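# Place the alphabetically first lettered box in the door tote

## Task

Find the box in the office whose top letter is earliest in the alphabet. Put that box, and no other object, into the tote beside the door so that no part of it sticks out past the tote's rim. The robot must not tip over or be left leaning, or the task fails.

## Robot and tools

ROBOT. A Hello Robot Stretch 3. It has a two-wheel base 0.33 m long and 0.34 m wide with a rounded back, a mast carrying a lift, and one telescoping arm that reaches out to the robot's right side. The arm has a wrist (yaw, pitch, roll) and a two-finger gripper. The base spins about a point 0.05 m behind its front edge. It cannot slide sideways, so to shift the gripper forward or back you drive the base. With the arm pulled in and the wrist folded, a spin sweeps a circle of radius 0.28 m. An unfolded, level wrist reaches beyond that circle.

FRAMES. Base frame: origin on the floor between the drive wheels, x ahead, y to the left, z up, in metres. hand_pose is reported in this frame, at the spot where the closed fingertips meet. Odometry frame: where the base frame was when the scene began. base_odometry counts wheel rotation only, so wheel slip shows up as false travel. Headings are in radians, left positive, from -3.142 to 3.142. If turned_by_wheels and turned_by_imu disagree by more than 0.15 rad, believe turned_by_imu. base_tilt gives forward and right lean in degrees, with a fixed bias of up to about 4 plus noise.

move. Each call is one action. "base" holds exactly one relative command, measured from where the base last reported itself. {"translate_m": d} is a straight drive of d metres, forward positive, from -3 to 3. {"rotate_rad": d} is a spin in place, left positive, from -6.4 to 6.4. "joints" is a single object of absolute targets keyed by joint name, not offsets:
- lift_m: 0 to 1.1 m.
- arm_m: extension, 0 to 0.52 m.
- wrist_yaw_rad: -1.345 to 4.42. 0 points along the arm; positive swings toward the front.
- wrist_pitch_rad: -1.57 to 0.451. 0 is level; negative tips the fingertips down.
- wrist_roll_rad: -2.911 to 2.918. 0 means the fingers are side by side and level.
- gripper_m: -0.089 to 0.179. Larger is wider. The fingertip gap is about 0.007 m less than the value when nearly shut and 0.025 m less when fully open.
- head_pan_rad: -3.953 to 1.73. 0 faces ahead, positive is left, -1.57 looks down the arm.
- head_tilt_rad: -1.53 to 0.419. Negative looks down.
A call may give base, joints or both, plus the optional keys below. Alternatively it gives {"servos": "reboot"} by itself, which re-enables any servo that shut off.

Optional keys:
- "pace": "default" or "max".
- "speeds": top speeds per motion key, up to the max rate. Default/max rates: translate 0.12/0.30 m/s, rotate 0.76/1.90 rad/s, lift 0.11/0.15 m/s, arm 0.14/0.40 m/s. The base is capped at 0.10 m/s and 0.63 rad/s unless lift_m < 0.30, arm_m < 0.03 and wrist_yaw_rad > 2.54 all hold.
- "contact_limits": motor_effort percentages, 1 to 100, at which a motion halts. arm_m takes a number (its negative applies when retracting). translate_m and rotate_rad take a number that trips on either wheel; the base has no contact stop unless you give one. lift_m takes {"down": n, "up": n}; these are extra force beyond free motion, and values under about 12 may halt at once. Each limit goes in the same call as its own motion.
- "cameras": head_camera, nav_camera, wrist_camera or all. [] means none; left out means all.
- "blocking": false returns within about half a second while motion continues.
Unknown keys make a call invalid. Out-of-range values get it refused, and a refusal or any stop you did not order cancels the remaining move, wait and finished_scene calls in that reply. A motion you leave out may still be pushing toward its old target.

wait {seconds 0 to 10}: observe only. stop: brakes everything still moving. zoom_image {camera, region [x0,y0,x1,y1] in pixels, at most 504x504}: a closer look at the latest frame. finished_scene {scene}: ends the scene for good, and the result must hold without the robot.

RESULTS. The "move" line reads done, or the worst status among the motions. Per motion: done, moving, off_target (came to rest short and may still be pushing), contact_stop (that joint goes slack), time_out, torque_fault (wrist or head servo limp until reboot). on_its_own reports things you did not command; "held at" there is a target, not a reading. motor_effort is in percent, signed toward higher joint values, with the peak in brackets. Full effort reads about 45 on wrist pitch and 72 on wrist roll. lidar_m gives 12 sectors of 30° each: the 1st ahead, then counter-clockwise (4th left, 7th behind, 10th right). It sees only at 0.17 m height, 0.15 to 12 m out. "-" means nothing seen or too close. It misses glass and may miss thin legs. wrist_depth_mm and head_depth_mm are 7x7 grids of median depth in mm, read from the top-left. head_camera images are rotated: turn them a quarter clockwise. nav_camera images need a quarter counter-clockwise turn. The "pictures" line lists the image order.

GRIPPING. To hold something, command a width below its size. To let go, open at least 0.05 above its size. The reading does not prove you are holding anything. A stall guard may loosen the grip; resend the command to squeeze again.

SAFETY. Before folding the wrist (yaw to 3.0) or unfolding it, keep lift between 0.32 and 0.95, pitch at -0.4 and roll near 0. Once folded, the lift may go down to 0.25. If yaw is below -0.4, keep pitch at -0.5 or lower. The wrist, head and an unlimited base push without stopping and can fault. A lift moving down without a low down limit, or an arm pressing on something solid with the gripper above about 0.45 m, can tip the robot. So can driving while the gripper is caught on something. If base_tilt shows a lean, back the gripper away. Avoid drops, releasing things that are still moving, slams and hard shoves. The simulation keeps running while you compose replies. Loose items may occasionally get nudged.

Each tool is called by a JSON object that holds its "api" and its "payload".

## Session

{"api": "move", "payload": {}}

{"api": "move", "payload": {"joints": {"head_pan_rad": -1.2, "head_tilt_rad": -0.4, "lift_m": 0.35, "wrist_pitch_rad": -0.4, "wrist_yaw_rad": 3.0}, "pace": "max", "cameras": ["head_camera", "nav_camera"]}}

{"api": "move", "payload": {"joints": {"head_pan_rad": -2.4}, "pace": "max", "cameras": ["head_camera", "nav_camera"]}}

{"api": "move", "payload": {"joints": {"head_pan_rad": -3.6}, "pace": "max", "cameras": ["head_camera", "nav_camera"]}}

{"api": "move", "payload": {"joints": {"head_pan_rad": 1.2}, "pace": "max", "cameras": ["head_camera", "nav_camera"]}}

Scene clock: 0.00 s.
base_odometry: x=+0.000 y=+0.000 heading=+0.000
turned_by_wheels: +0.000
turned_by_imu: +0.000
base_tilt: forward=+0.9 right=-0.2
lidar_m: 0.73 0.74 0.91 1.57 1.58 1.09 1.00 1.01 1.25 1.54 1.22 0.80
head_depth_mm: 701 706 707 708 713 715 717 / 694 695 699 700 704 705 708 / 685 688 690 693 698 698 701 / 681 682 686 687 689 690 695 / 672 677 677 680 684 684 688 / 668 669 675 675 676 679 681 / 661 664 667 668 668 671 676
base_status: not commanded
joint_positions: lift_m=+0.337 arm_m=+0.002 wrist_yaw_rad=+3.032 wrist_pitch_rad=-0.535 wrist_roll_rad=+0.000 gripper_m=+0.037 head_pan_rad=+0.000 head_tilt_rad=-0.002
joint_status: not commanded
measured_speeds: all 0
motor_effort: left_wheel=-0.6 right_wheel=+2.2 lift_m=+27.0 arm_m=-8.1 wrist_yaw_rad=+0.7 wrist_pitch_rad=+2.5 wrist_roll_rad=+0.8 gripper_m=-0.6 head_pan_rad=-0.2 head_tilt_rad=+6.5
hand_pose: x=+0.0015 y=+0.0602 z=+0.3248 quat_wxyz=(+0.224, +0.691, +0.150, +0.671) (m; base frame)
wrist_depth_mm: - 140 - - - - - / - 154 - - - - - / 961 179 854 960 918 930 - / 746 708 205 765 771 755 722 / 644 634 227 619 630 645 627 / 539 540 129 334 129 548 538 / 473 308 291 305 450 471 473
pictures: head_camera (sideways), nav_camera (sideways), wrist_camera
Images, in order (width x height): head_camera 896x504, nav_camera 672x504, wrist_camera 644x364.

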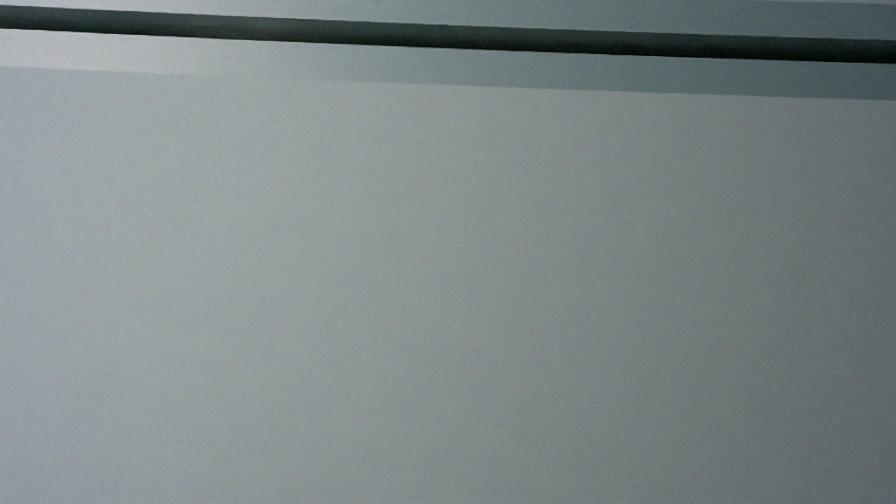

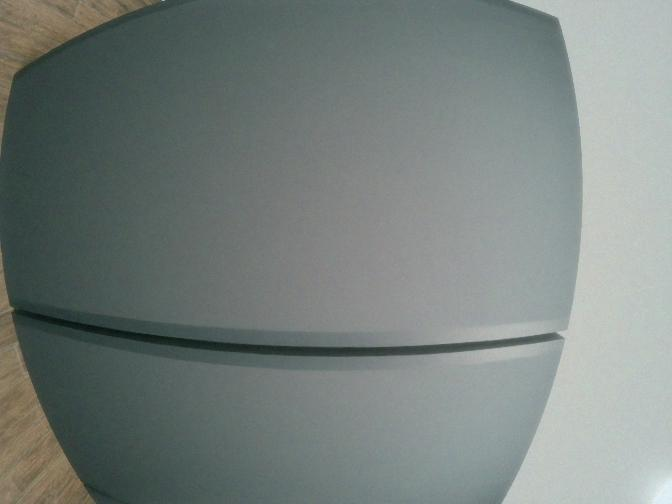

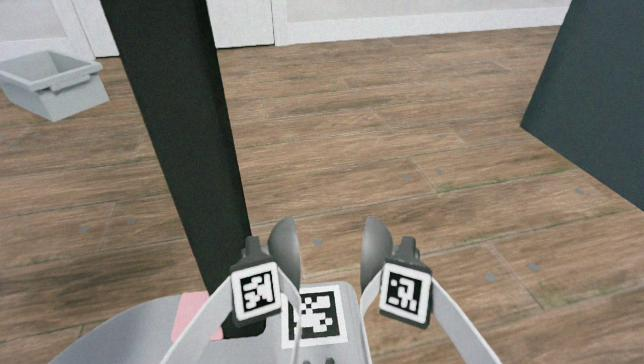

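Scene clock: 0.97 s.
move: done
base_odometry: x=+0.000 y=+0.000 heading=+0.000
turned_by_wheels: +0.000
turned_by_imu: +0.000
base_tilt: forward=+1.0 right=-0.2
lidar_m: 0.73 0.73 0.91 1.57 1.58 1.09 1.00 1.01 1.25 1.55 1.23 0.80
head_depth_mm: 1806 1930 1989 2182 2224 1792 1455 / 1843 1961 1987 1885 2320 1789 1451 / 1889 2018 1971 2281 2218 1770 1447 / 1944 2076 1941 2349 2231 1779 1439 / 1811 1910 1851 2168 2167 1771 1444 / 1453 1500 1582 1661 1761 1704 1433 / 1204 1259 1296 1349 1410 1488 1418
base_status: not commanded
joint_positions: lift_m=+0.350 arm_m=+0.002 wrist_yaw_rad=+3.003 wrist_pitch_rad=-0.422 wrist_roll_rad=+0.000 gripper_m=+0.037 head_pan_rad=-1.226 head_tilt_rad=-0.399
joint_status: all done
measured_speeds: all 0
motor_effort: left_wheel=-0.7(0.8) right_wheel=+2.1(2.6) lift_m=+31.8(33.1) arm_m=-10.7(10.7) wrist_yaw_rad=-2.0(5.2) wrist_pitch_rad=+4.0(5.6) wrist_roll_rad=+0.6(1.1) gripper_m=+0.0(0.9) head_pan_rad=-1.3(5.0) head_tilt_rad=-1.5(3.9)
hand_pose: x=+0.0097 y=+0.0750 z=+0.3618 quat_wxyz=(+0.196, +0.700, +0.100, +0.680) (m; base frame)
wrist_depth_mm: - 135 - - - - - / - 146 - - - - - / - 160 - - - - - / 930 177 907 952 943 884 - / 741 688 201 746 738 745 719 / 616 603 131 565 130 625 618 / 528 537 248 535 512 527 534
pictures: head_camera (sideways), nav_camera (sideways)
Images, in order (width x height): head_camera 896x504, nav_camera 672x504.

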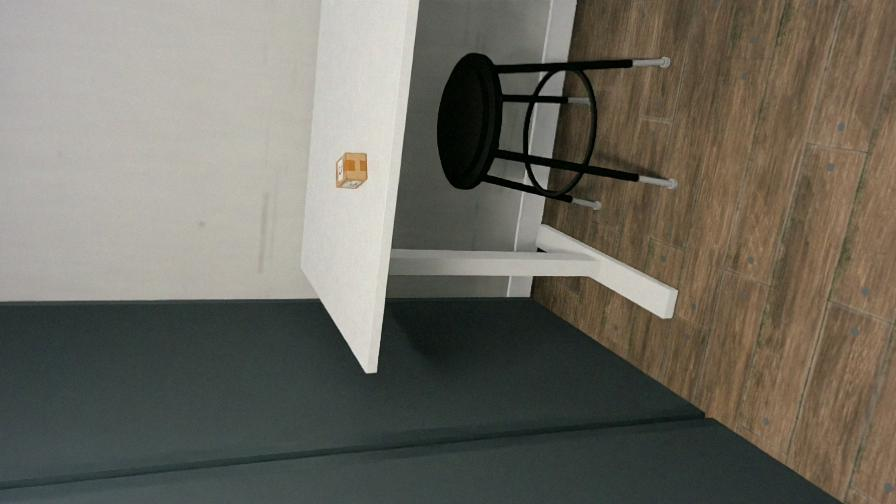

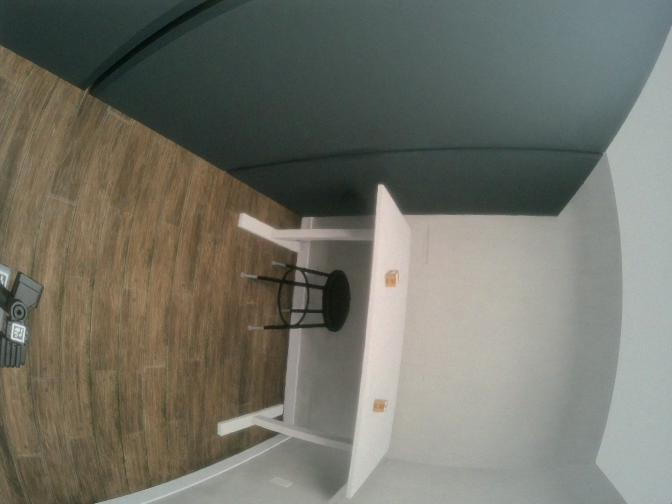

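Scene clock: 1.90 s.
move: done
base_odometry: x=+0.000 y=+0.000 heading=+0.000
turned_by_wheels: +0.000
turned_by_imu: +0.000
base_tilt: forward=+1.0 right=-0.2
lidar_m: 0.73 0.74 0.91 1.57 1.58 1.09 1.00 1.01 1.25 1.54 1.22 0.80
head_depth_mm: 877 929 983 1038 1113 1189 1283 / 929 982 1043 1117 1194 1288 1373 / 986 1047 1123 1198 1295 1395 1433 / 1050 1118 1201 1302 1404 1530 1455 / 1127 1202 1299 1399 1546 1671 1434 / 1217 1307 1407 1544 1715 1751 1436 / 1303 1414 1547 1708 1890 1758 1437
base_status: not commanded
joint_positions: lift_m=+0.350 arm_m=+0.002 wrist_yaw_rad=+3.003 wrist_pitch_rad=-0.422 wrist_roll_rad=+0.000 gripper_m=+0.037 head_pan_rad=-2.441 head_tilt_rad=-0.400
joint_status: all done
measured_speeds: all 0
motor_effort: left_wheel=-0.5(0.7) right_wheel=+2.2(3.0) lift_m=+31.8(32.3) arm_m=-13.2(13.3) wrist_yaw_rad=-2.0(2.1) wrist_pitch_rad=+3.8(4.1) wrist_roll_rad=+0.8(1.0) gripper_m=+0.1(1.2) head_pan_rad=+1.5(5.1) head_tilt_rad=-1.8(2.8)
hand_pose: x=+0.0097 y=+0.0750 z=+0.3618 quat_wxyz=(+0.196, +0.700, +0.100, +0.680) (m; base frame)
wrist_depth_mm: - 134 - - - - - / - 146 - - - - - / - 160 - - - - - / 931 177 879 927 950 913 - / 758 684 203 750 748 754 717 / 625 610 132 591 129 610 635 / 533 536 250 526 514 528 532
pictures: head_camera (sideways), nav_camera (sideways)
Images, in order (width x height): head_camera 896x504, nav_camera 672x504.

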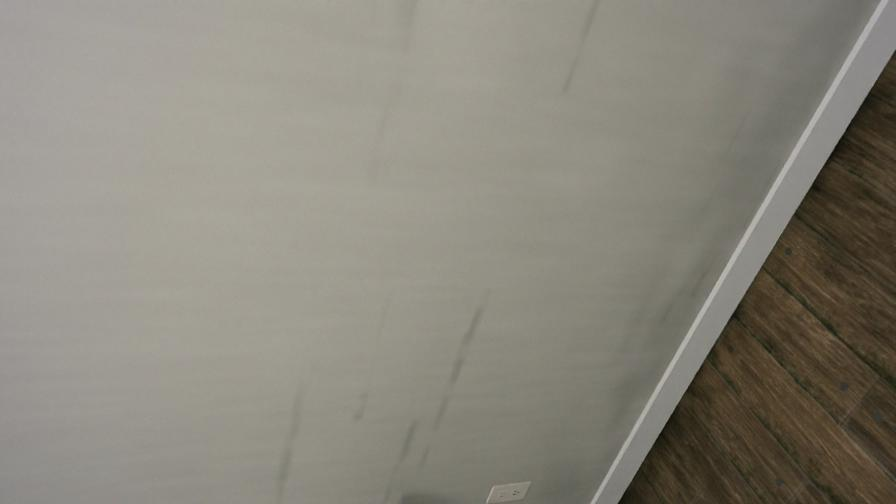

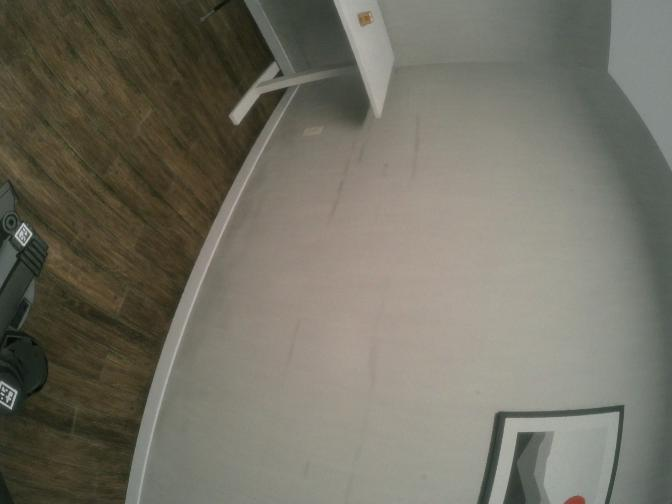

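Scene clock: 2.83 s.
move: done
base_odometry: x=+0.000 y=+0.000 heading=+0.000
turned_by_wheels: +0.000
turned_by_imu: +0.000
base_tilt: forward=+1.0 right=-0.2
lidar_m: 0.73 0.74 0.91 1.57 1.58 1.09 1.00 1.01 1.25 1.54 1.23 0.80
head_depth_mm: 1255 1376 1498 1669 1858 1790 1458 / 1168 1262 1382 1516 1677 1748 1453 / 1097 1178 1278 1384 1524 1659 1449 / 1031 1101 1189 1287 1404 1535 1447 / 972 1030 1108 1197 1296 1417 1450 / 924 979 1043 1112 1204 1311 1374 / 867 923 980 1050 1127 1207 1316
base_status: not commanded
joint_positions: lift_m=+0.350 arm_m=+0.002 wrist_yaw_rad=+3.003 wrist_pitch_rad=-0.422 wrist_roll_rad=+0.000 gripper_m=+0.037 head_pan_rad=-3.647 head_tilt_rad=-0.400
joint_status: all done
measured_speeds: all 0
motor_effort: left_wheel=-0.4(0.7) right_wheel=+2.3(2.6) lift_m=+31.7(32.4) arm_m=-16.2(16.3) wrist_yaw_rad=-2.1(2.4) wrist_pitch_rad=+3.7(4.1) wrist_roll_rad=+1.0(1.0) gripper_m=-0.4(1.1) head_pan_rad=+1.5(5.2) head_tilt_rad=-1.8(2.7)
hand_pose: x=+0.0097 y=+0.0750 z=+0.3618 quat_wxyz=(+0.196, +0.700, +0.100, +0.680) (m; base frame)
wrist_depth_mm: - 135 - - - - - / - 146 - - - - - / - 161 - - - - - / 951 177 922 945 978 905 - / 737 700 202 748 742 740 722 / 622 597 131 580 129 613 628 / 522 531 250 524 521 539 538
pictures: head_camera (sideways), nav_camera (sideways)
Images, in order (width x height): head_camera 896x504, nav_camera 672x504.

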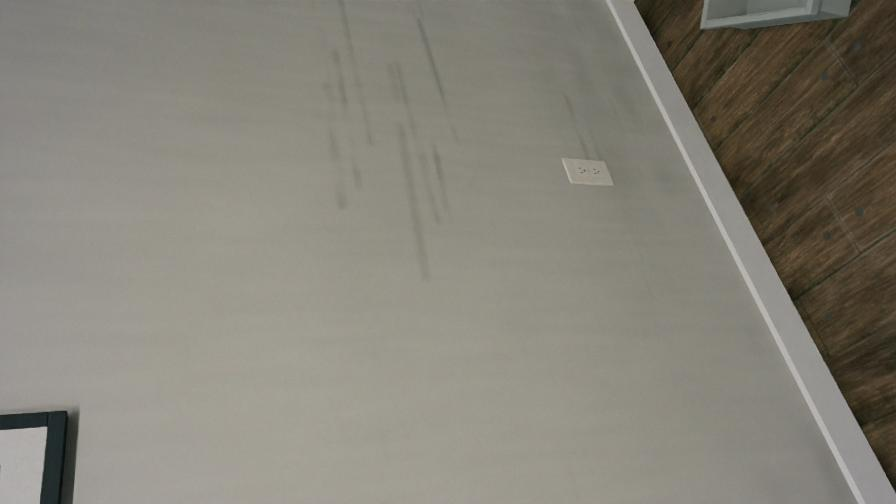

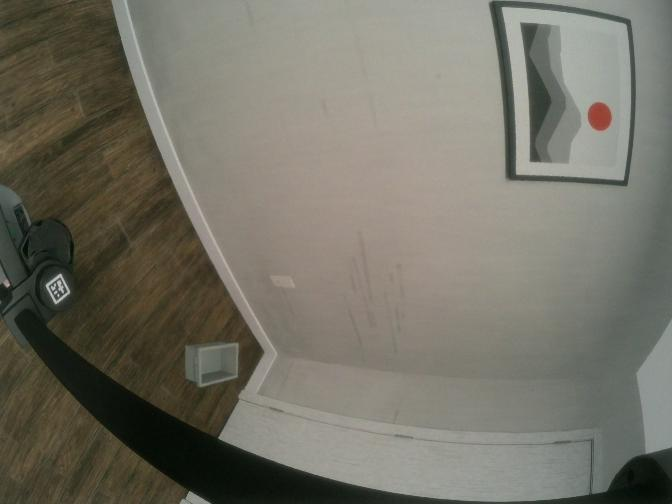

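Scene clock: 6.30 s.
move: done
base_odometry: x=+0.000 y=+0.000 heading=+0.000
turned_by_wheels: +0.000
turned_by_imu: +0.001
base_tilt: forward=+1.0 right=-0.2
lidar_m: 0.73 0.73 0.91 1.57 1.58 1.10 1.00 1.01 1.25 1.55 1.22 0.79
head_depth_mm: 1733 1863 2054 2235 2323 1744 1219 / 1652 1787 1932 2118 2216 1772 1450 / 1585 1712 1827 1992 2134 1775 1449 / 1516 1614 1762 1901 2033 1770 1446 / 1459 1555 1663 1785 1940 1762 1433 / 1386 1476 1589 1696 1843 1780 1442 / 1341 1423 1499 1614 1738 1763 1438
base_status: not commanded
joint_positions: lift_m=+0.350 arm_m=+0.002 wrist_yaw_rad=+3.003 wrist_pitch_rad=-0.422 wrist_roll_rad=+0.000 gripper_m=+0.037 head_pan_rad=+1.216 head_tilt_rad=-0.400
joint_status: all done
measured_speeds: translate_m=+0.000 rotate_rad=+0.000 lift_m=+0.000 arm_m=+0.000 wrist_yaw_rad=+0.000 wrist_pitch_rad=+0.000 wrist_roll_rad=+0.000 head_pan_rad=-0.024 head_tilt_rad=+0.000
motor_effort: left_wheel=-0.5(0.8) right_wheel=+1.7(2.7) lift_m=+31.5(32.1) arm_m=-22.1(22.6) wrist_yaw_rad=-1.7(2.5) wrist_pitch_rad=+3.7(4.3) wrist_roll_rad=+0.8(1.1) gripper_m=-0.1(1.6) head_pan_rad=-2.8(6.2) head_tilt_rad=-1.8(3.7)
hand_pose: x=+0.0097 y=+0.0750 z=+0.3618 quat_wxyz=(+0.196, +0.700, +0.100, +0.680) (m; base frame)
wrist_depth_mm: - 135 - - - - - / - 147 - - - - - / - 160 - - - - - / 934 177 905 950 948 929 - / 751 698 204 750 746 749 722 / 627 594 131 580 130 629 621 / 541 535 251 534 530 541 534
pictures: head_camera (sideways), nav_camera (sideways)
Images, in order (width x height): head_camera 896x504, nav_camera 672x504.

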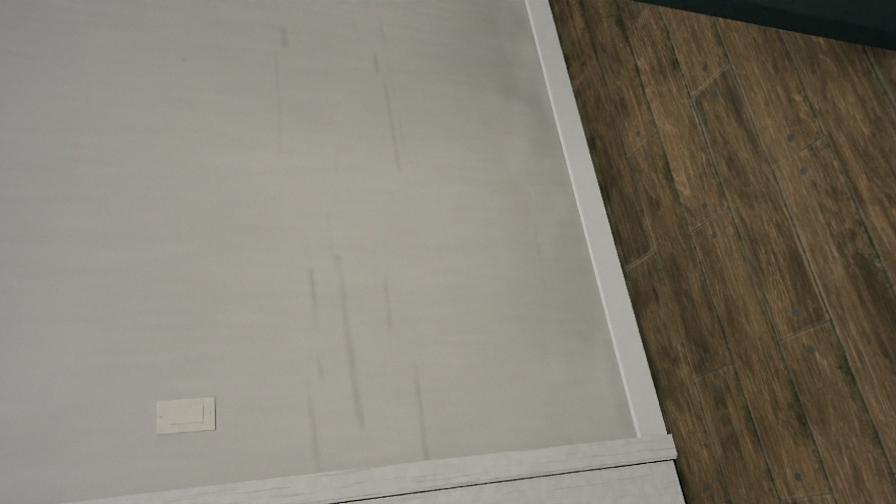

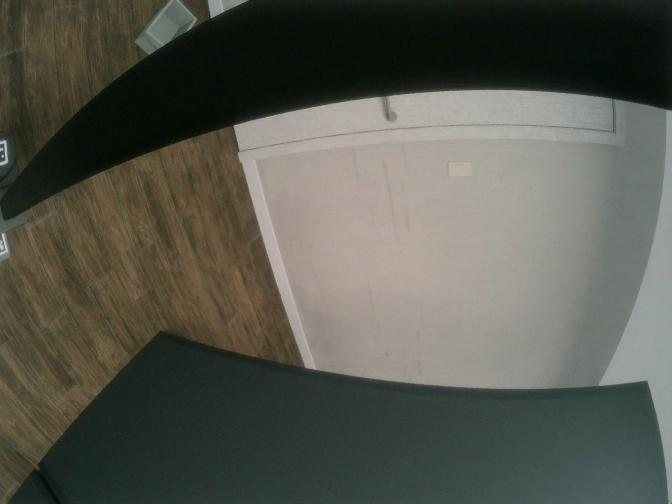

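{"api": "move", "payload": {"joints": {"head_pan_rad": -1.3, "head_tilt_rad": -0.4}, "pace": "max", "cameras": ["head_camera", "nav_camera"]}}

Scene clock: 26.67 s.
move: done
base_odometry: x=+0.000 y=+0.000 heading=+0.000
turned_by_wheels: +0.000
turned_by_imu: +0.001
base_tilt: forward=+1.0 right=+0.0
lidar_m: 0.73 0.73 0.91 1.57 1.59 1.09 1.00 1.01 1.25 1.55 1.23 0.80
head_depth_mm: 1826 1947 1996 2252 2348 1790 1451 / 1851 1963 1978 2278 2330 1780 1461 / 1860 2001 1954 1886 2152 1769 1447 / 1897 2027 1953 2024 2206 1769 1437 / 1902 2050 1929 2312 2130 1753 1443 / 1930 2022 1919 2283 2194 1757 1440 / 1579 1614 1639 1717 1785 1709 1438
base_status: not commanded
joint_positions: lift_m=+0.350 arm_m=+0.002 wrist_yaw_rad=+3.003 wrist_pitch_rad=-0.422 wrist_roll_rad=+0.000 gripper_m=+0.037 head_pan_rad=-1.357 head_tilt_rad=-0.400
joint_status: all done
measured_speeds: all 0
motor_effort: left_wheel=-0.7(0.7) right_wheel=+2.0(2.6) lift_m=+31.1(31.5) arm_m=-22.0(22.3) wrist_yaw_rad=-1.9(2.7) wrist_pitch_rad=+3.7(4.3) wrist_roll_rad=+0.8(1.1) gripper_m=-0.2(1.3) head_pan_rad=+2.8(4.8) head_tilt_rad=-2.2(5.5)
hand_pose: x=+0.0097 y=+0.0750 z=+0.3618 quat_wxyz=(+0.196, +0.700, +0.100, +0.680) (m; base frame)
wrist_depth_mm: - 134 - - - - - / - 146 - - - - - / - 160 - - - - - / 968 177 884 965 914 910 - / 761 704 203 785 755 740 737 / 630 595 131 578 129 637 622 / 538 542 248 533 524 530 519
pictures: head_camera (sideways), nav_camera (sideways)
Images, in order (width x height): head_camera 896x504, nav_camera 672x504.

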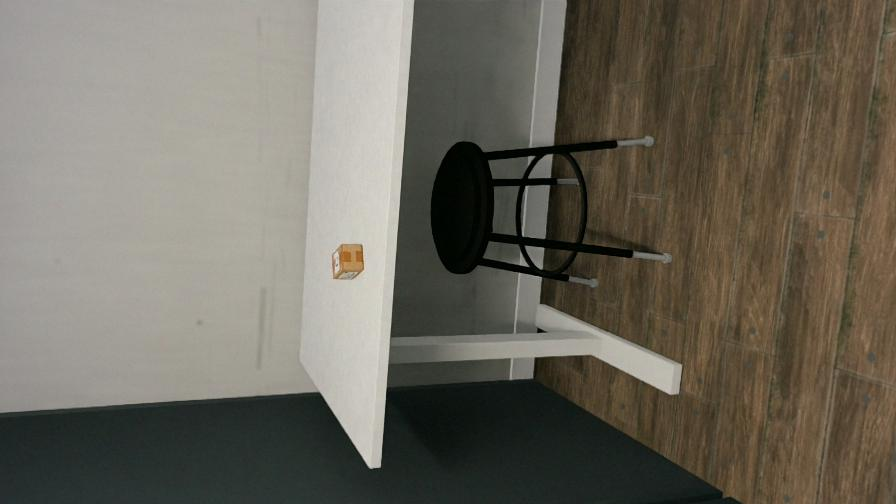

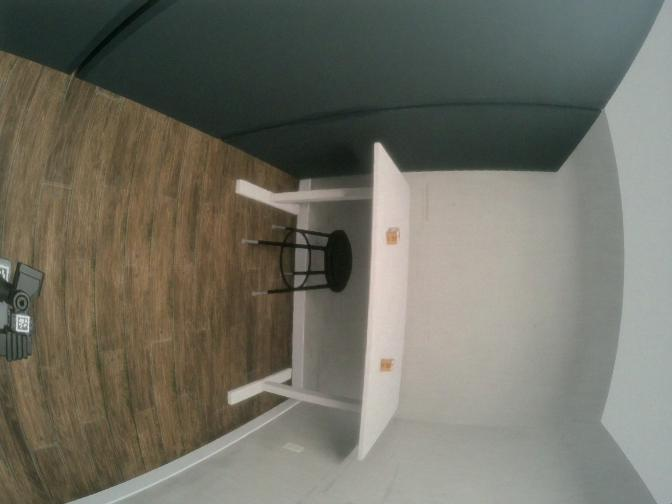

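{"api": "zoom_image", "payload": {"camera": "head_camera", "region": [320, 232, 376, 292]}}

{"api": "move", "payload": {"joints": {"head_pan_rad": -1.75, "head_tilt_rad": -0.4}, "pace": "max", "cameras": ["head_camera"]}}

Scaled by 8.400 from the camera's 896x504 image, which has a finer 1280x720 frame.

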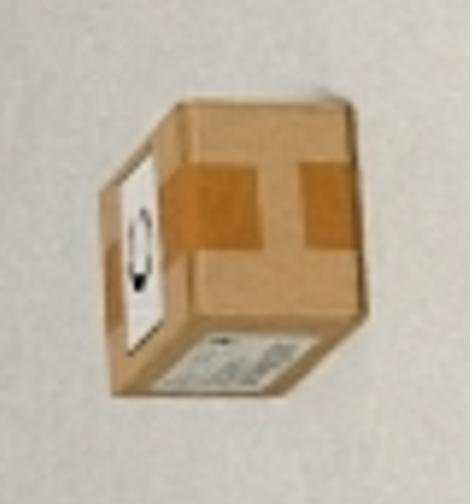

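Scene clock: 31.33 s.
move: done
base_odometry: x=+0.000 y=+0.000 heading=+0.000
turned_by_wheels: +0.000
turned_by_imu: +0.001
base_tilt: forward=+1.1 right=+0.0
lidar_m: 0.73 0.73 0.91 1.57 1.58 1.09 1.00 1.01 1.26 1.54 1.23 0.80
head_depth_mm: 1676 1723 1753 1810 1868 1753 1459 / 1994 2084 1981 2219 2169 1776 1457 / 1996 2150 1957 2434 2152 1782 1444 / 1948 2085 1955 2442 2292 1776 1446 / 1908 2022 1934 2333 2284 1773 1434 / 1846 1982 1918 2274 2196 1772 1440 / 1807 1949 1899 1740 2208 1769 1435
base_status: not commanded
joint_positions: lift_m=+0.350 arm_m=+0.002 wrist_yaw_rad=+3.003 wrist_pitch_rad=-0.422 wrist_roll_rad=+0.000 gripper_m=+0.037 head_pan_rad=-1.755 head_tilt_rad=-0.400
joint_status: all done
measured_speeds: all 0
motor_effort: left_wheel=-0.6(0.7) right_wheel=+2.2(2.6) lift_m=+30.8(31.1) arm_m=-21.4(22.0) wrist_yaw_rad=-2.0(2.2) wrist_pitch_rad=+3.8(4.2) wrist_roll_rad=+0.8(0.9) gripper_m=+0.2(1.0) head_pan_rad=-2.5(4.3) head_tilt_rad=-1.8(4.4)
hand_pose: x=+0.0097 y=+0.0750 z=+0.3618 quat_wxyz=(+0.196, +0.700, +0.100, +0.680) (m; base frame)
wrist_depth_mm: - 135 - - - - - / - 147 - - - - - / - 160 - - - - - / 944 177 936 952 962 893 - / 746 688 203 750 746 766 736 / 622 596 131 589 130 628 617 / 538 520 250 532 522 534 541
pictures: head_camera (sideways)
Images, in order (width x height): head_camera 896x504.

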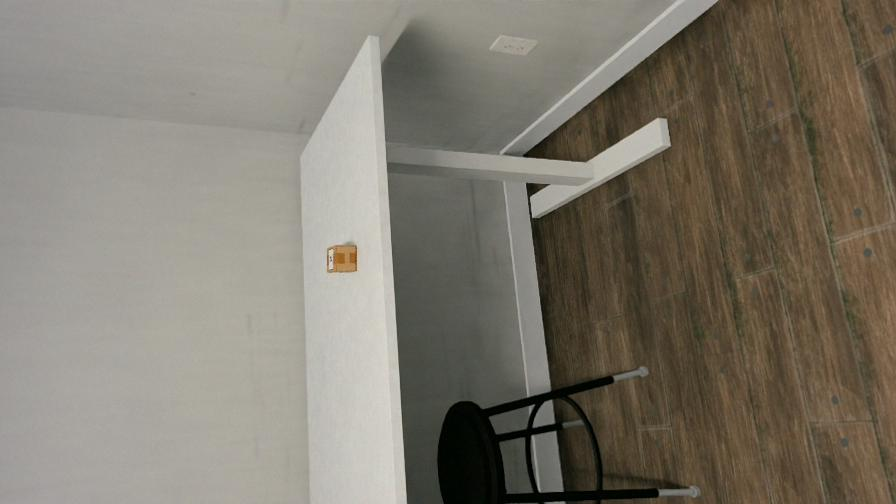

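{"api": "zoom_image", "payload": {"camera": "head_camera", "region": [316, 232, 366, 286]}}

Scaled by 9.333 from the camera's 896x504 image, which has a finer 1280x720 frame.

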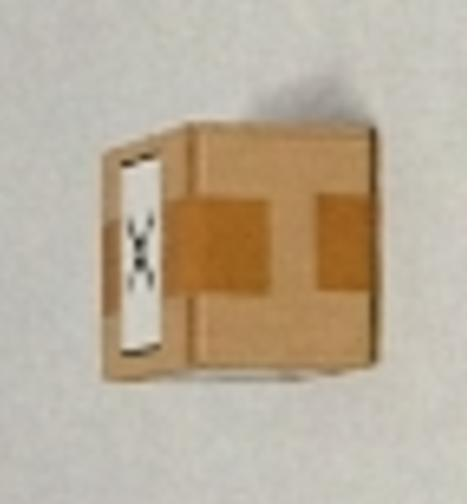

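{"api": "move", "payload": {"base": {"rotate_rad": 1.57}, "joints": {"head_pan_rad": -2.84, "head_tilt_rad": -0.45, "lift_m": 0.28}, "pace": "max", "cameras": []}}

{"api": "move", "payload": {"base": {"translate_m": -0.35}, "pace": "max", "cameras": ["head_camera"]}}

Scene clock: 52.17 s.
move: done
base_odometry: x=+0.000 y=+0.000 heading=+1.570
turned_by_wheels: +1.570
turned_by_imu: +1.564
base_tilt: forward=+1.0 right=-0.2
lidar_m: 1.56 1.58 1.10 1.00 1.00 1.23 1.65 1.26 0.80 0.73 0.73 0.90
head_depth_mm: 1816 1950 1618 2272 2148 1700 1404 / 1848 1977 1777 2300 2074 1706 1391 / 1873 2024 1749 2126 2163 1693 1396 / 1904 2070 1761 2447 2154 1684 1387 / 1959 2099 1926 2402 2087 1672 1385 / 1720 1784 1790 1963 1969 1687 1385 / 1386 1438 1490 1541 1609 1597 1394
base_status: done
joint_positions: lift_m=+0.280 arm_m=+0.002 wrist_yaw_rad=+3.002 wrist_pitch_rad=-0.420 wrist_roll_rad=+0.000 gripper_m=+0.037 head_pan_rad=-2.848 head_tilt_rad=-0.451
joint_status: all done
measured_speeds: all 0
motor_effort: left_wheel=-8.4(16.8) right_wheel=+9.9(16.7) lift_m=+25.9(26.4) arm_m=-22.0(22.6) wrist_yaw_rad=-1.5(2.4) wrist_pitch_rad=+3.5(3.9) wrist_roll_rad=+0.8(1.0) gripper_m=-0.3(1.1) head_pan_rad=+3.2(5.5) head_tilt_rad=-1.6(5.6)
hand_pose: x=+0.0099 y=+0.0753 z=+0.2922 quat_wxyz=(+0.195, +0.700, +0.099, +0.680) (m; base frame)
wrist_depth_mm: 808 135 933 - - - - / 881 147 - - - - - / 960 160 - - - - 934 / 794 176 769 805 815 806 824 / 639 590 204 643 639 637 640 / 535 513 131 307 129 527 531 / 446 276 249 278 433 452 453
pictures: none
No camera images: "cameras" was empty.

Scene clock: 54.63 s.
move: done
base_odometry: x=-0.001 y=-0.350 heading=+1.569
turned_by_wheels: +0.000
turned_by_imu: +0.001
base_tilt: forward=+0.8 right=-0.1
lidar_m: 1.91 1.62 1.04 0.94 0.95 1.16 1.31 1.21 0.87 0.79 0.79 0.97
head_depth_mm: 1526 1642 1614 1209 2026 1692 1403 / 1551 1668 1620 1631 2070 1704 1395 / 1587 1707 1606 1445 1984 1695 1390 / 1601 1718 1602 1507 1923 1673 1392 / 1638 1765 1593 2084 2068 1678 1384 / 1658 1780 1589 1915 1978 1643 1391 / 1470 1527 1490 1628 1710 1628 1377
base_status: done
joint_positions: lift_m=+0.280 arm_m=+0.002 wrist_yaw_rad=+3.002 wrist_pitch_rad=-0.420 wrist_roll_rad=+0.000 gripper_m=+0.037 head_pan_rad=-2.841 head_tilt_rad=-0.451
joint_status: not commanded
measured_speeds: all 0
motor_effort: left_wheel=-6.5(15.2) right_wheel=+0.2(10.2) lift_m=+30.5(31.8) arm_m=-19.7(22.0) wrist_yaw_rad=-1.2(1.9) wrist_pitch_rad=+3.7(3.8) wrist_roll_rad=+0.8(1.1) gripper_m=-0.7(1.3) head_pan_rad=+3.0(4.1) head_tilt_rad=-0.6(2.7)
hand_pose: x=+0.0099 y=+0.0753 z=+0.2922 quat_wxyz=(+0.196, +0.700, +0.099, +0.680) (m; base frame)
wrist_depth_mm: 762 134 901 968 - - - / 839 147 971 - - - - / 898 160 993 - - - - / 811 177 765 801 808 799 802 / 631 581 205 657 645 621 634 / 529 508 131 304 129 538 526 / 453 277 247 278 431 453 450
pictures: head_camera (sideways)
Images, in order (width x height): head_camera 896x504.

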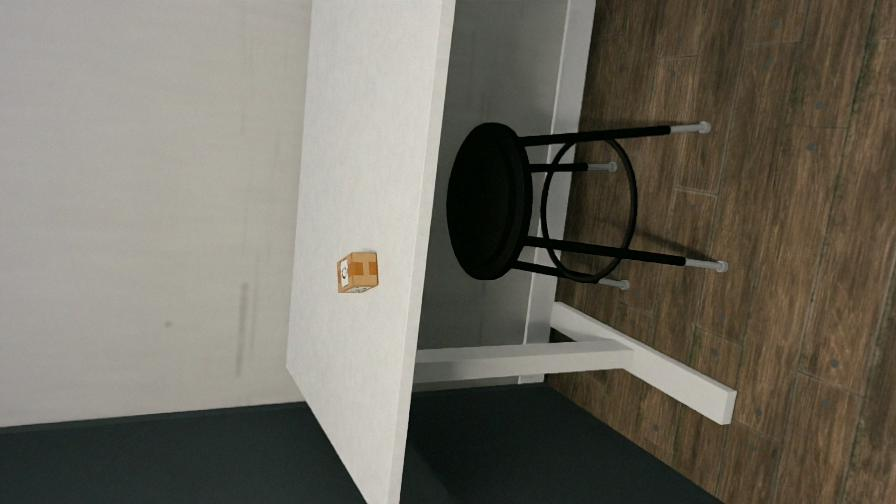

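{"api": "zoom_image", "payload": {"camera": "head_camera", "region": [330, 242, 386, 302]}}

{"api": "move", "payload": {"base": {"translate_m": 1.2}, "joints": {"head_pan_rad": -0.3, "head_tilt_rad": -0.3}, "pace": "max", "cameras": ["nav_camera"], "blocking": false}}

Scaled by 8.400 from the camera's 896x504 image, which has a finer 1280x720 frame.

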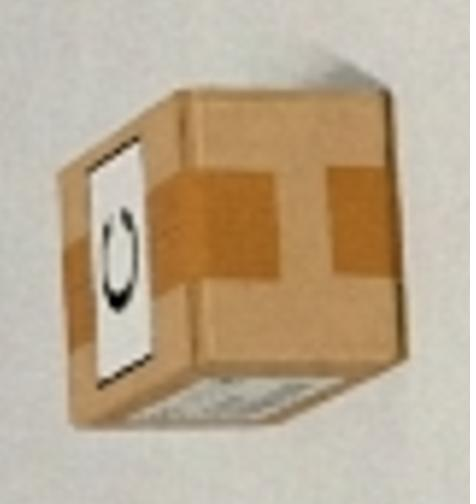

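Scene clock: 58.00 s.
move: moving
base_odometry: x=+0.000 y=-0.311 heading=+1.569
turned_by_wheels: +0.000
turned_by_imu: +0.001
base_tilt: forward=-0.1 right=-0.3
lidar_m: 1.87 1.63 1.04 0.95 0.95 1.17 1.62 1.25 0.86 0.78 0.78 0.97
head_depth_mm: 668 703 744 786 842 896 965 / 665 699 742 785 837 891 959 / 661 697 734 779 832 888 952 / 657 694 734 780 827 881 949 / 667 702 742 788 841 898 966 / 653 688 726 770 821 877 937 / 652 686 723 766 816 870 929
base_status: translate_m moving
joint_positions: lift_m=+0.280 arm_m=+0.002 wrist_yaw_rad=+3.002 wrist_pitch_rad=-0.420 wrist_roll_rad=+0.000 gripper_m=+0.037 head_pan_rad=-1.330 head_tilt_rad=-0.303
joint_status: head_pan_rad moving; head_tilt_rad moving
measured_speeds: translate_m=+0.149 rotate_rad=-0.001 lift_m=+0.000 arm_m=+0.000 wrist_yaw_rad=+0.000 wrist_pitch_rad=+0.000 wrist_roll_rad=+0.000 head_pan_rad=+5.012 head_tilt_rad=+0.000
motor_effort: left_wheel=+7.5(9.6) right_wheel=+15.1(15.1) lift_m=+26.0(26.6) arm_m=-17.1(17.7) wrist_yaw_rad=-1.3(1.7) wrist_pitch_rad=+3.2(3.8) wrist_roll_rad=+0.8(0.9) gripper_m=+0.0(1.5) head_pan_rad=+2.9(4.5) head_tilt_rad=+3.0(5.2)
hand_pose: x=+0.0099 y=+0.0753 z=+0.2922 quat_wxyz=(+0.196, +0.700, +0.099, +0.680) (m; base frame)
wrist_depth_mm: 772 134 886 973 - - - / 839 146 977 - - - - / 942 160 - - - - - / 807 176 775 804 814 822 820 / 638 600 204 645 644 640 631 / 527 521 130 303 129 541 539 / 448 277 247 279 427 455 454
pictures: nav_camera (sideways)
Images, in order (width x height): nav_camera 672x504.

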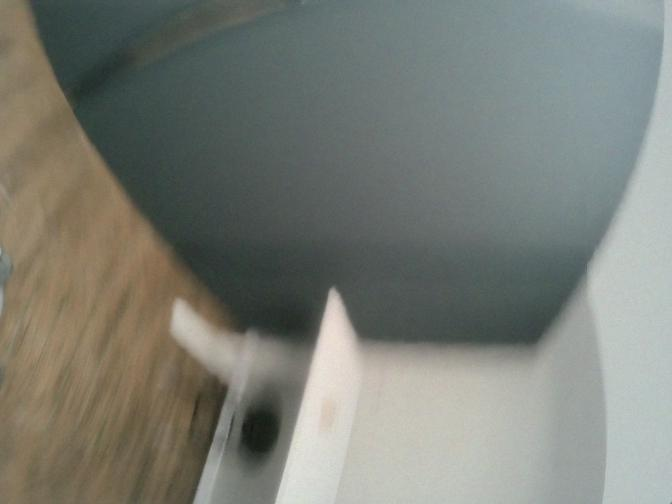

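{"api": "wait", "payload": {"seconds": 3, "cameras": ["nav_camera"]}}

Scene clock: 64.40 s.
earlier move: done
base_odometry: x=+0.001 y=+0.850 heading=+1.569
turned_by_wheels: +0.000
turned_by_imu: -0.001
base_tilt: forward=+1.1 right=-0.1
lidar_m: 0.73 0.74 0.91 1.13 1.14 1.40 2.65 1.02 0.65 0.63 1.30 0.83
head_depth_mm: 782 831 886 947 1021 1111 1205 / 750 793 844 901 964 1043 1132 / 720 760 804 858 920 979 1065 / 689 728 771 819 870 932 1001 / 664 698 732 779 828 884 948 / 640 674 708 748 794 846 901 / 618 644 677 697 732 772 827
base_status: done
joint_positions: lift_m=+0.280 arm_m=+0.002 wrist_yaw_rad=+3.002 wrist_pitch_rad=-0.420 wrist_roll_rad=+0.000 gripper_m=+0.037 head_pan_rad=-0.300 head_tilt_rad=-0.299
joint_status: all done
measured_speeds: all 0
motor_effort: left_wheel=+6.7(12.8) right_wheel=+2.0(17.9) lift_m=+19.5(26.6) arm_m=-11.8(17.7) wrist_yaw_rad=-1.3(2.1) wrist_pitch_rad=+3.7(4.0) wrist_roll_rad=+0.7(1.1) gripper_m=-0.7(1.5) head_pan_rad=-4.1(4.6) head_tilt_rad=+2.7(6.2)
hand_pose: x=+0.0099 y=+0.0753 z=+0.2922 quat_wxyz=(+0.196, +0.700, +0.099, +0.680) (m; base frame)
wrist_depth_mm: 953 134 - - - 932 703 / - 146 - - - 926 688 / - 160 - 989 - 958 734 / 826 176 771 814 812 786 732 / 654 588 203 652 638 647 630 / 528 521 131 305 129 526 528 / 450 277 247 277 428 449 451
wait: 0.00 of 3 s (the move ended)
pictures: nav_camera (sideways)
Images, in order (width x height): nav_camera 672x504.

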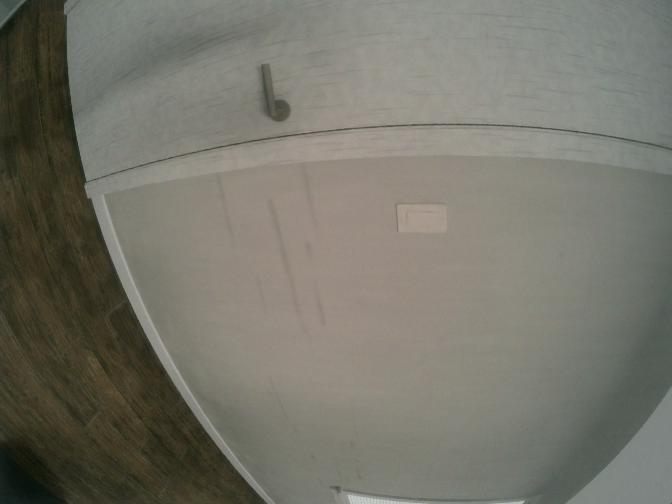

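{"api": "move", "payload": {"base": {"translate_m": 0.27}, "pace": "max", "cameras": []}}

{"api": "move", "payload": {"base": {"rotate_rad": -1.47}, "joints": {"head_pan_rad": -0.1, "head_tilt_rad": -0.4}, "pace": "max", "cameras": ["nav_camera"]}}

Scene clock: 77.43 s.
move: done
base_odometry: x=+0.002 y=+1.120 heading=+1.570
turned_by_wheels: +0.000
turned_by_imu: +0.001
base_tilt: forward=+1.0 right=-0.1
lidar_m: 0.46 0.48 0.59 1.18 1.18 1.46 2.88 0.95 0.72 3.11 0.85 0.54
head_depth_mm: 490 521 557 596 641 696 755 / 470 497 530 565 607 654 708 / 451 476 505 538 576 617 666 / 433 457 479 514 548 588 628 / 417 439 460 490 522 556 594 / 402 421 444 470 497 529 565 / 388 406 427 450 473 501 510
base_status: done
joint_positions: lift_m=+0.280 arm_m=+0.002 wrist_yaw_rad=+3.002 wrist_pitch_rad=-0.420 wrist_roll_rad=+0.000 gripper_m=+0.037 head_pan_rad=-0.300 head_tilt_rad=-0.299
joint_status: not commanded
measured_speeds: all 0
motor_effort: left_wheel=+4.4(15.1) right_wheel=-0.8(12.9) lift_m=+25.9(25.9) arm_m=-7.4(9.3) wrist_yaw_rad=-0.8(1.9) wrist_pitch_rad=+3.4(4.0) wrist_roll_rad=+0.8(1.1) gripper_m=-0.7(1.2) head_pan_rad=-2.7(4.8) head_tilt_rad=+0.9(2.8)
hand_pose: x=+0.0099 y=+0.0753 z=+0.2922 quat_wxyz=(+0.196, +0.700, +0.099, +0.680) (m; base frame)
wrist_depth_mm: 986 135 - - 849 581 440 / - 147 - - 878 597 453 / - 159 776 - 938 629 466 / 818 176 750 821 814 619 478 / 645 582 204 630 647 618 466 / 535 516 131 303 130 537 516 / 454 279 248 276 432 459 448
pictures: none
No camera images: "cameras" was empty.

Scene clock: 79.47 s.
move: done
base_odometry: x=+0.002 y=+1.120 heading=+0.100
turned_by_wheels: -1.470
turned_by_imu: -1.464
base_tilt: forward=+0.9 right=+0.0
lidar_m: 2.35 0.74 0.52 0.46 0.49 0.65 1.18 1.21 1.60 2.63 0.82 0.72
head_depth_mm: 3232 3426 3701 3139 1170 1178 1189 / 3155 3418 3643 3362 2321 1777 1455 / 3181 3366 3647 3301 2324 1779 1452 / 3134 3354 3649 3262 2293 1774 1448 / 3095 3331 3576 3221 2303 1765 1439 / 3078 3269 3449 3146 2297 1777 1443 / 2325 2307 2256 2275 2096 1756 1436
base_status: done
joint_positions: lift_m=+0.280 arm_m=+0.002 wrist_yaw_rad=+3.002 wrist_pitch_rad=-0.420 wrist_roll_rad=+0.000 gripper_m=+0.037 head_pan_rad=-0.101 head_tilt_rad=-0.399
joint_status: all done
measured_speeds: all 0
motor_effort: left_wheel=+8.6(18.2) right_wheel=-8.5(14.7) lift_m=+31.5(31.6) arm_m=-21.0(21.0) wrist_yaw_rad=-1.4(1.6) wrist_pitch_rad=+3.5(3.8) wrist_roll_rad=+0.6(1.0) gripper_m=-0.1(1.4) head_pan_rad=+3.0(3.6) head_tilt_rad=-1.5(3.3)
hand_pose: x=+0.0099 y=+0.0752 z=+0.2922 quat_wxyz=(+0.196, +0.700, +0.099, +0.680) (m; base frame)
wrist_depth_mm: 422 134 460 502 545 559 591 / 463 146 495 547 583 607 650 / 497 160 538 588 633 650 696 / 541 176 569 637 681 732 752 / 585 200 199 642 643 648 643 / 530 512 131 304 130 525 531 / 443 277 248 278 425 454 454
pictures: nav_camera (sideways)
Images, in order (width x height): nav_camera 672x504.

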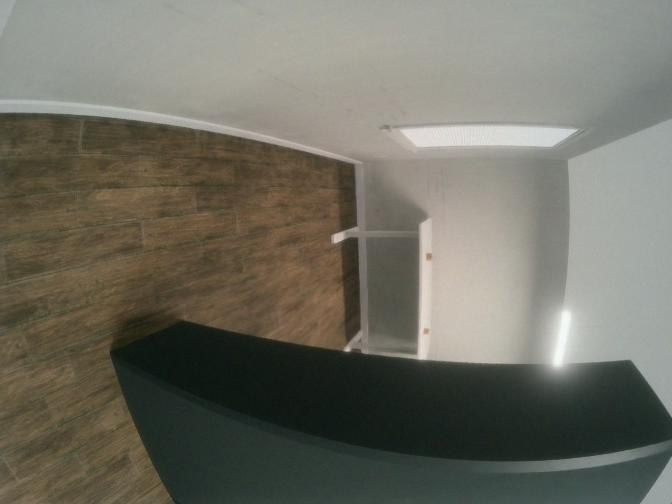

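{"api": "move", "payload": {"base": {"rotate_rad": 0.062}, "pace": "max", "cameras": []}}

{"api": "move", "payload": {"base": {"translate_m": 1.4}, "pace": "max", "cameras": ["nav_camera"]}}

{"api": "move", "payload": {"base": {"rotate_rad": -0.6}, "joints": {"head_pan_rad": 0.0, "head_tilt_rad": -0.4}, "pace": "max", "cameras": ["nav_camera"]}}

Scene clock: 106.03 s.
move: done
base_odometry: x=+0.002 y=+1.120 heading=+0.162
turned_by_wheels: +0.062
turned_by_imu: +0.063
base_tilt: forward=+0.9 right=-0.1
lidar_m: 1.83 0.69 0.51 0.46 0.49 0.68 1.18 1.23 1.69 2.04 0.77 0.72
head_depth_mm: 3177 3371 3682 3344 2321 1734 1353 / 3121 3325 3624 3297 2314 1773 1446 / 3131 3356 3575 3287 2310 1793 1453 / 3132 3320 3625 3254 2286 1774 1448 / 3093 3345 3573 3246 2300 1754 1441 / 2733 2767 2766 2731 2308 1754 1435 / 1733 1747 1787 1771 1782 1683 1439
base_status: done
joint_positions: lift_m=+0.280 arm_m=+0.002 wrist_yaw_rad=+3.002 wrist_pitch_rad=-0.420 wrist_roll_rad=+0.000 gripper_m=+0.037 head_pan_rad=-0.100 head_tilt_rad=-0.400
joint_status: not commanded
measured_speeds: all 0
motor_effort: left_wheel=-5.7(9.8) right_wheel=+7.4(10.7) lift_m=+31.0(32.1) arm_m=-21.6(21.9) wrist_yaw_rad=-1.1(1.5) wrist_pitch_rad=+3.5(3.8) wrist_roll_rad=+0.9(0.9) gripper_m=-0.3(1.3) head_pan_rad=+2.3(3.7) head_tilt_rad=-1.7(2.2)
hand_pose: x=+0.0099 y=+0.0753 z=+0.2922 quat_wxyz=(+0.196, +0.700, +0.099, +0.680) (m; base frame)
wrist_depth_mm: 442 134 475 490 519 530 545 / 472 147 504 520 569 590 601 / 517 159 556 578 626 642 662 / 560 176 581 641 666 713 718 / 605 594 202 645 641 646 648 / 533 511 131 303 130 535 529 / 454 279 248 279 430 459 448
pictures: none
No camera images: "cameras" was empty.

Scene clock: 112.07 s.
move: done
base_odometry: x=+1.383 y=+1.345 heading=+0.161
turned_by_wheels: +0.000
turned_by_imu: +0.000
base_tilt: forward=+1.0 right=-0.3
lidar_m: 1.74 0.67 0.49 0.48 0.50 0.68 1.89 0.68 0.62 2.33 3.01 2.26
head_depth_mm: 1896 2055 1985 2353 2325 1790 1451 / 1887 2034 1959 2344 2338 1788 1445 / 1890 2015 1954 2332 2113 1781 1449 / 1896 2033 2178 2365 2287 1776 1442 / 1892 2027 2171 2325 2304 1753 1441 / 1864 2007 2169 2304 2208 1757 1436 / 1720 1711 1730 1737 1728 1643 1436
base_status: done
joint_positions: lift_m=+0.280 arm_m=+0.002 wrist_yaw_rad=+3.002 wrist_pitch_rad=-0.420 wrist_roll_rad=+0.000 gripper_m=+0.037 head_pan_rad=-0.100 head_tilt_rad=-0.401
joint_status: not commanded
measured_speeds: all 0
motor_effort: left_wheel=-3.4(12.3) right_wheel=+8.0(20.1) lift_m=+20.1(30.8) arm_m=-18.1(21.7) wrist_yaw_rad=-1.1(1.8) wrist_pitch_rad=+3.6(3.8) wrist_roll_rad=+1.1(1.1) gripper_m=+0.3(1.4) head_pan_rad=+1.5(5.0) head_tilt_rad=+0.8(2.5)
hand_pose: x=+0.0099 y=+0.0753 z=+0.2922 quat_wxyz=(+0.196, +0.700, +0.099, +0.680) (m; base frame)
wrist_depth_mm: 442 134 473 485 506 519 528 / 477 146 508 521 535 558 598 / 515 160 550 569 591 612 643 / 569 178 604 638 638 659 698 / 586 595 203 629 634 640 645 / 532 518 131 306 130 533 528 / 452 276 247 279 425 450 450
pictures: nav_camera (sideways)
Images, in order (width x height): nav_camera 672x504.

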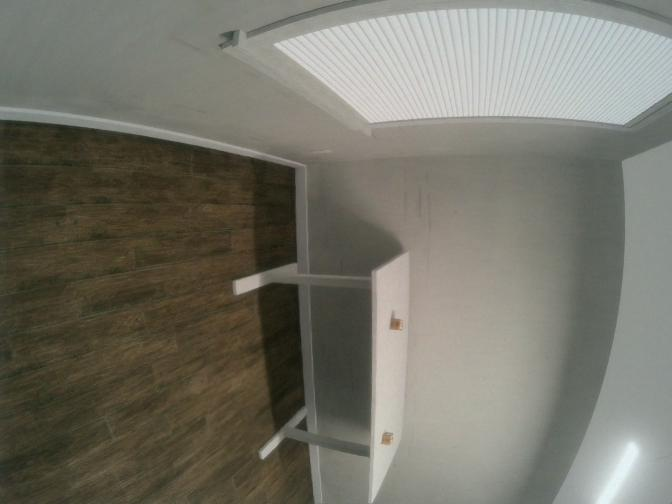

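Scene clock: 113.47 s.
move: done
base_odometry: x=+1.383 y=+1.345 heading=-0.438
turned_by_wheels: -0.600
turned_by_imu: -0.598
base_tilt: forward=+1.0 right=+0.1
lidar_m: 2.31 1.74 0.72 0.50 0.48 0.49 0.64 1.42 0.73 0.62 1.41 2.99
head_depth_mm: 2558 2832 2989 3208 2333 1772 1453 / 2425 2617 2475 2949 2314 1780 1448 / 2308 2481 2480 2848 2303 1783 1442 / 2166 2324 2165 2736 2303 1783 1450 / 2066 2197 1929 2561 2284 1766 1437 / 1976 2108 1893 2406 2287 1749 1434 / 1876 1982 1871 2253 2103 1752 1433
base_status: done
joint_positions: lift_m=+0.280 arm_m=+0.002 wrist_yaw_rad=+3.002 wrist_pitch_rad=-0.420 wrist_roll_rad=+0.000 gripper_m=+0.037 head_pan_rad=+0.002 head_tilt_rad=-0.401
joint_status: all done
measured_speeds: all 0
motor_effort: left_wheel=+8.9(16.8) right_wheel=-8.9(15.3) lift_m=+20.7(21.1) arm_m=-20.0(20.0) wrist_yaw_rad=-1.0(1.6) wrist_pitch_rad=+3.1(3.9) wrist_roll_rad=+0.8(1.1) gripper_m=-0.2(1.4) head_pan_rad=+2.0(4.1) head_tilt_rad=+1.7(2.7)
hand_pose: x=+0.0099 y=+0.0752 z=+0.2922 quat_wxyz=(+0.196, +0.700, +0.099, +0.680) (m; base frame)
wrist_depth_mm: 365 134 512 630 828 - - / 395 146 545 662 879 - - / 416 161 590 756 938 - - / 439 177 631 780 811 802 822 / 468 496 204 656 638 652 653 / 483 514 131 306 130 533 536 / 454 276 247 275 429 456 454
pictures: nav_camera (sideways)
Images, in order (width x height): nav_camera 672x504.

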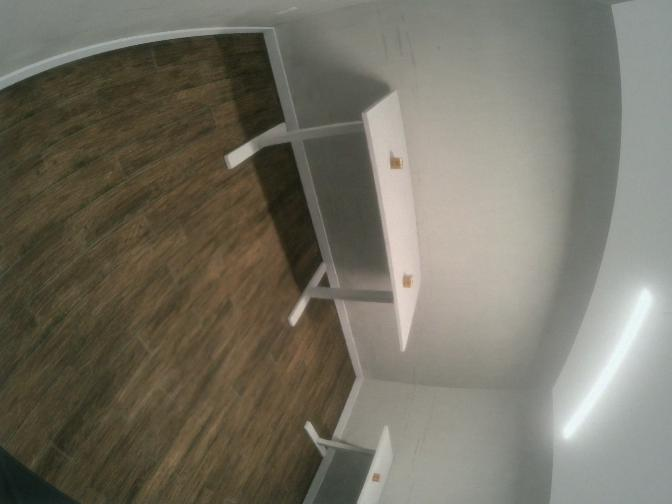

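{"api": "move", "payload": {"base": {"translate_m": 1.2}, "joints": {"head_pan_rad": 0.62, "head_tilt_rad": -0.42}, "pace": "max", "cameras": ["head_camera", "nav_camera"]}}

Scene clock: 130.60 s.
move: done
base_odometry: x=+2.470 y=+0.837 heading=-0.438
turned_by_wheels: +0.000
turned_by_imu: +0.000
base_tilt: forward=+0.9 right=+0.0
lidar_m: 1.15 1.19 0.80 1.19 1.14 1.16 1.52 1.38 1.54 2.14 2.16 1.15
head_depth_mm: 982 1050 1133 1080 765 596 514 / 993 1065 1146 1073 766 594 526 / 1005 1073 1159 1070 763 592 526 / 1011 1085 1169 1069 760 590 524 / 1017 1090 1184 1061 728 589 1318 / 1026 1111 1195 1056 729 589 1156 / 1035 1114 1202 1052 756 587 1062
base_status: done
joint_positions: lift_m=+0.280 arm_m=+0.002 wrist_yaw_rad=+3.002 wrist_pitch_rad=-0.420 wrist_roll_rad=+0.000 gripper_m=+0.037 head_pan_rad=+0.620 head_tilt_rad=-0.420
joint_status: all done
measured_speeds: all 0
motor_effort: left_wheel=+11.8(17.2) right_wheel=-3.6(12.8) lift_m=+25.3(25.3) arm_m=-21.9(22.5) wrist_yaw_rad=-1.3(1.7) wrist_pitch_rad=+3.5(3.9) wrist_roll_rad=+0.8(1.0) gripper_m=+0.9(1.9) head_pan_rad=-2.9(4.8) head_tilt_rad=-1.9(4.5)
hand_pose: x=+0.0099 y=+0.0753 z=+0.2922 quat_wxyz=(+0.196, +0.700, +0.099, +0.680) (m; base frame)
wrist_depth_mm: 841 134 - - - - 936 / 894 147 - - - - 991 / 972 161 - - - - 974 / 821 176 764 837 777 839 806 / 631 590 204 645 644 648 658 / 527 524 131 303 129 533 542 / 458 276 247 277 431 461 452
pictures: head_camera (sideways), nav_camera (sideways)
Images, in order (width x height): head_camera 896x504, nav_camera 672x504.

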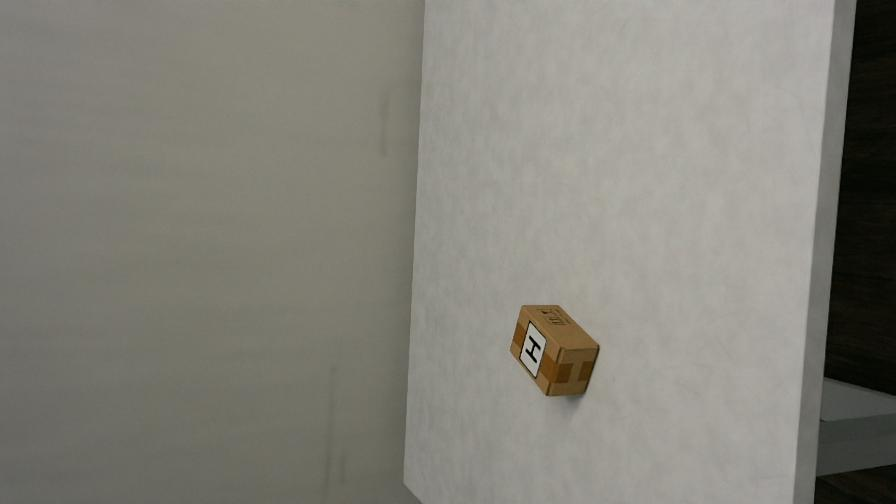

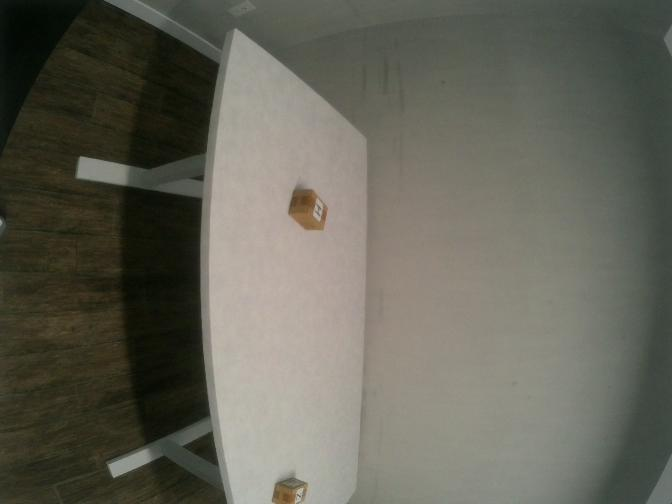

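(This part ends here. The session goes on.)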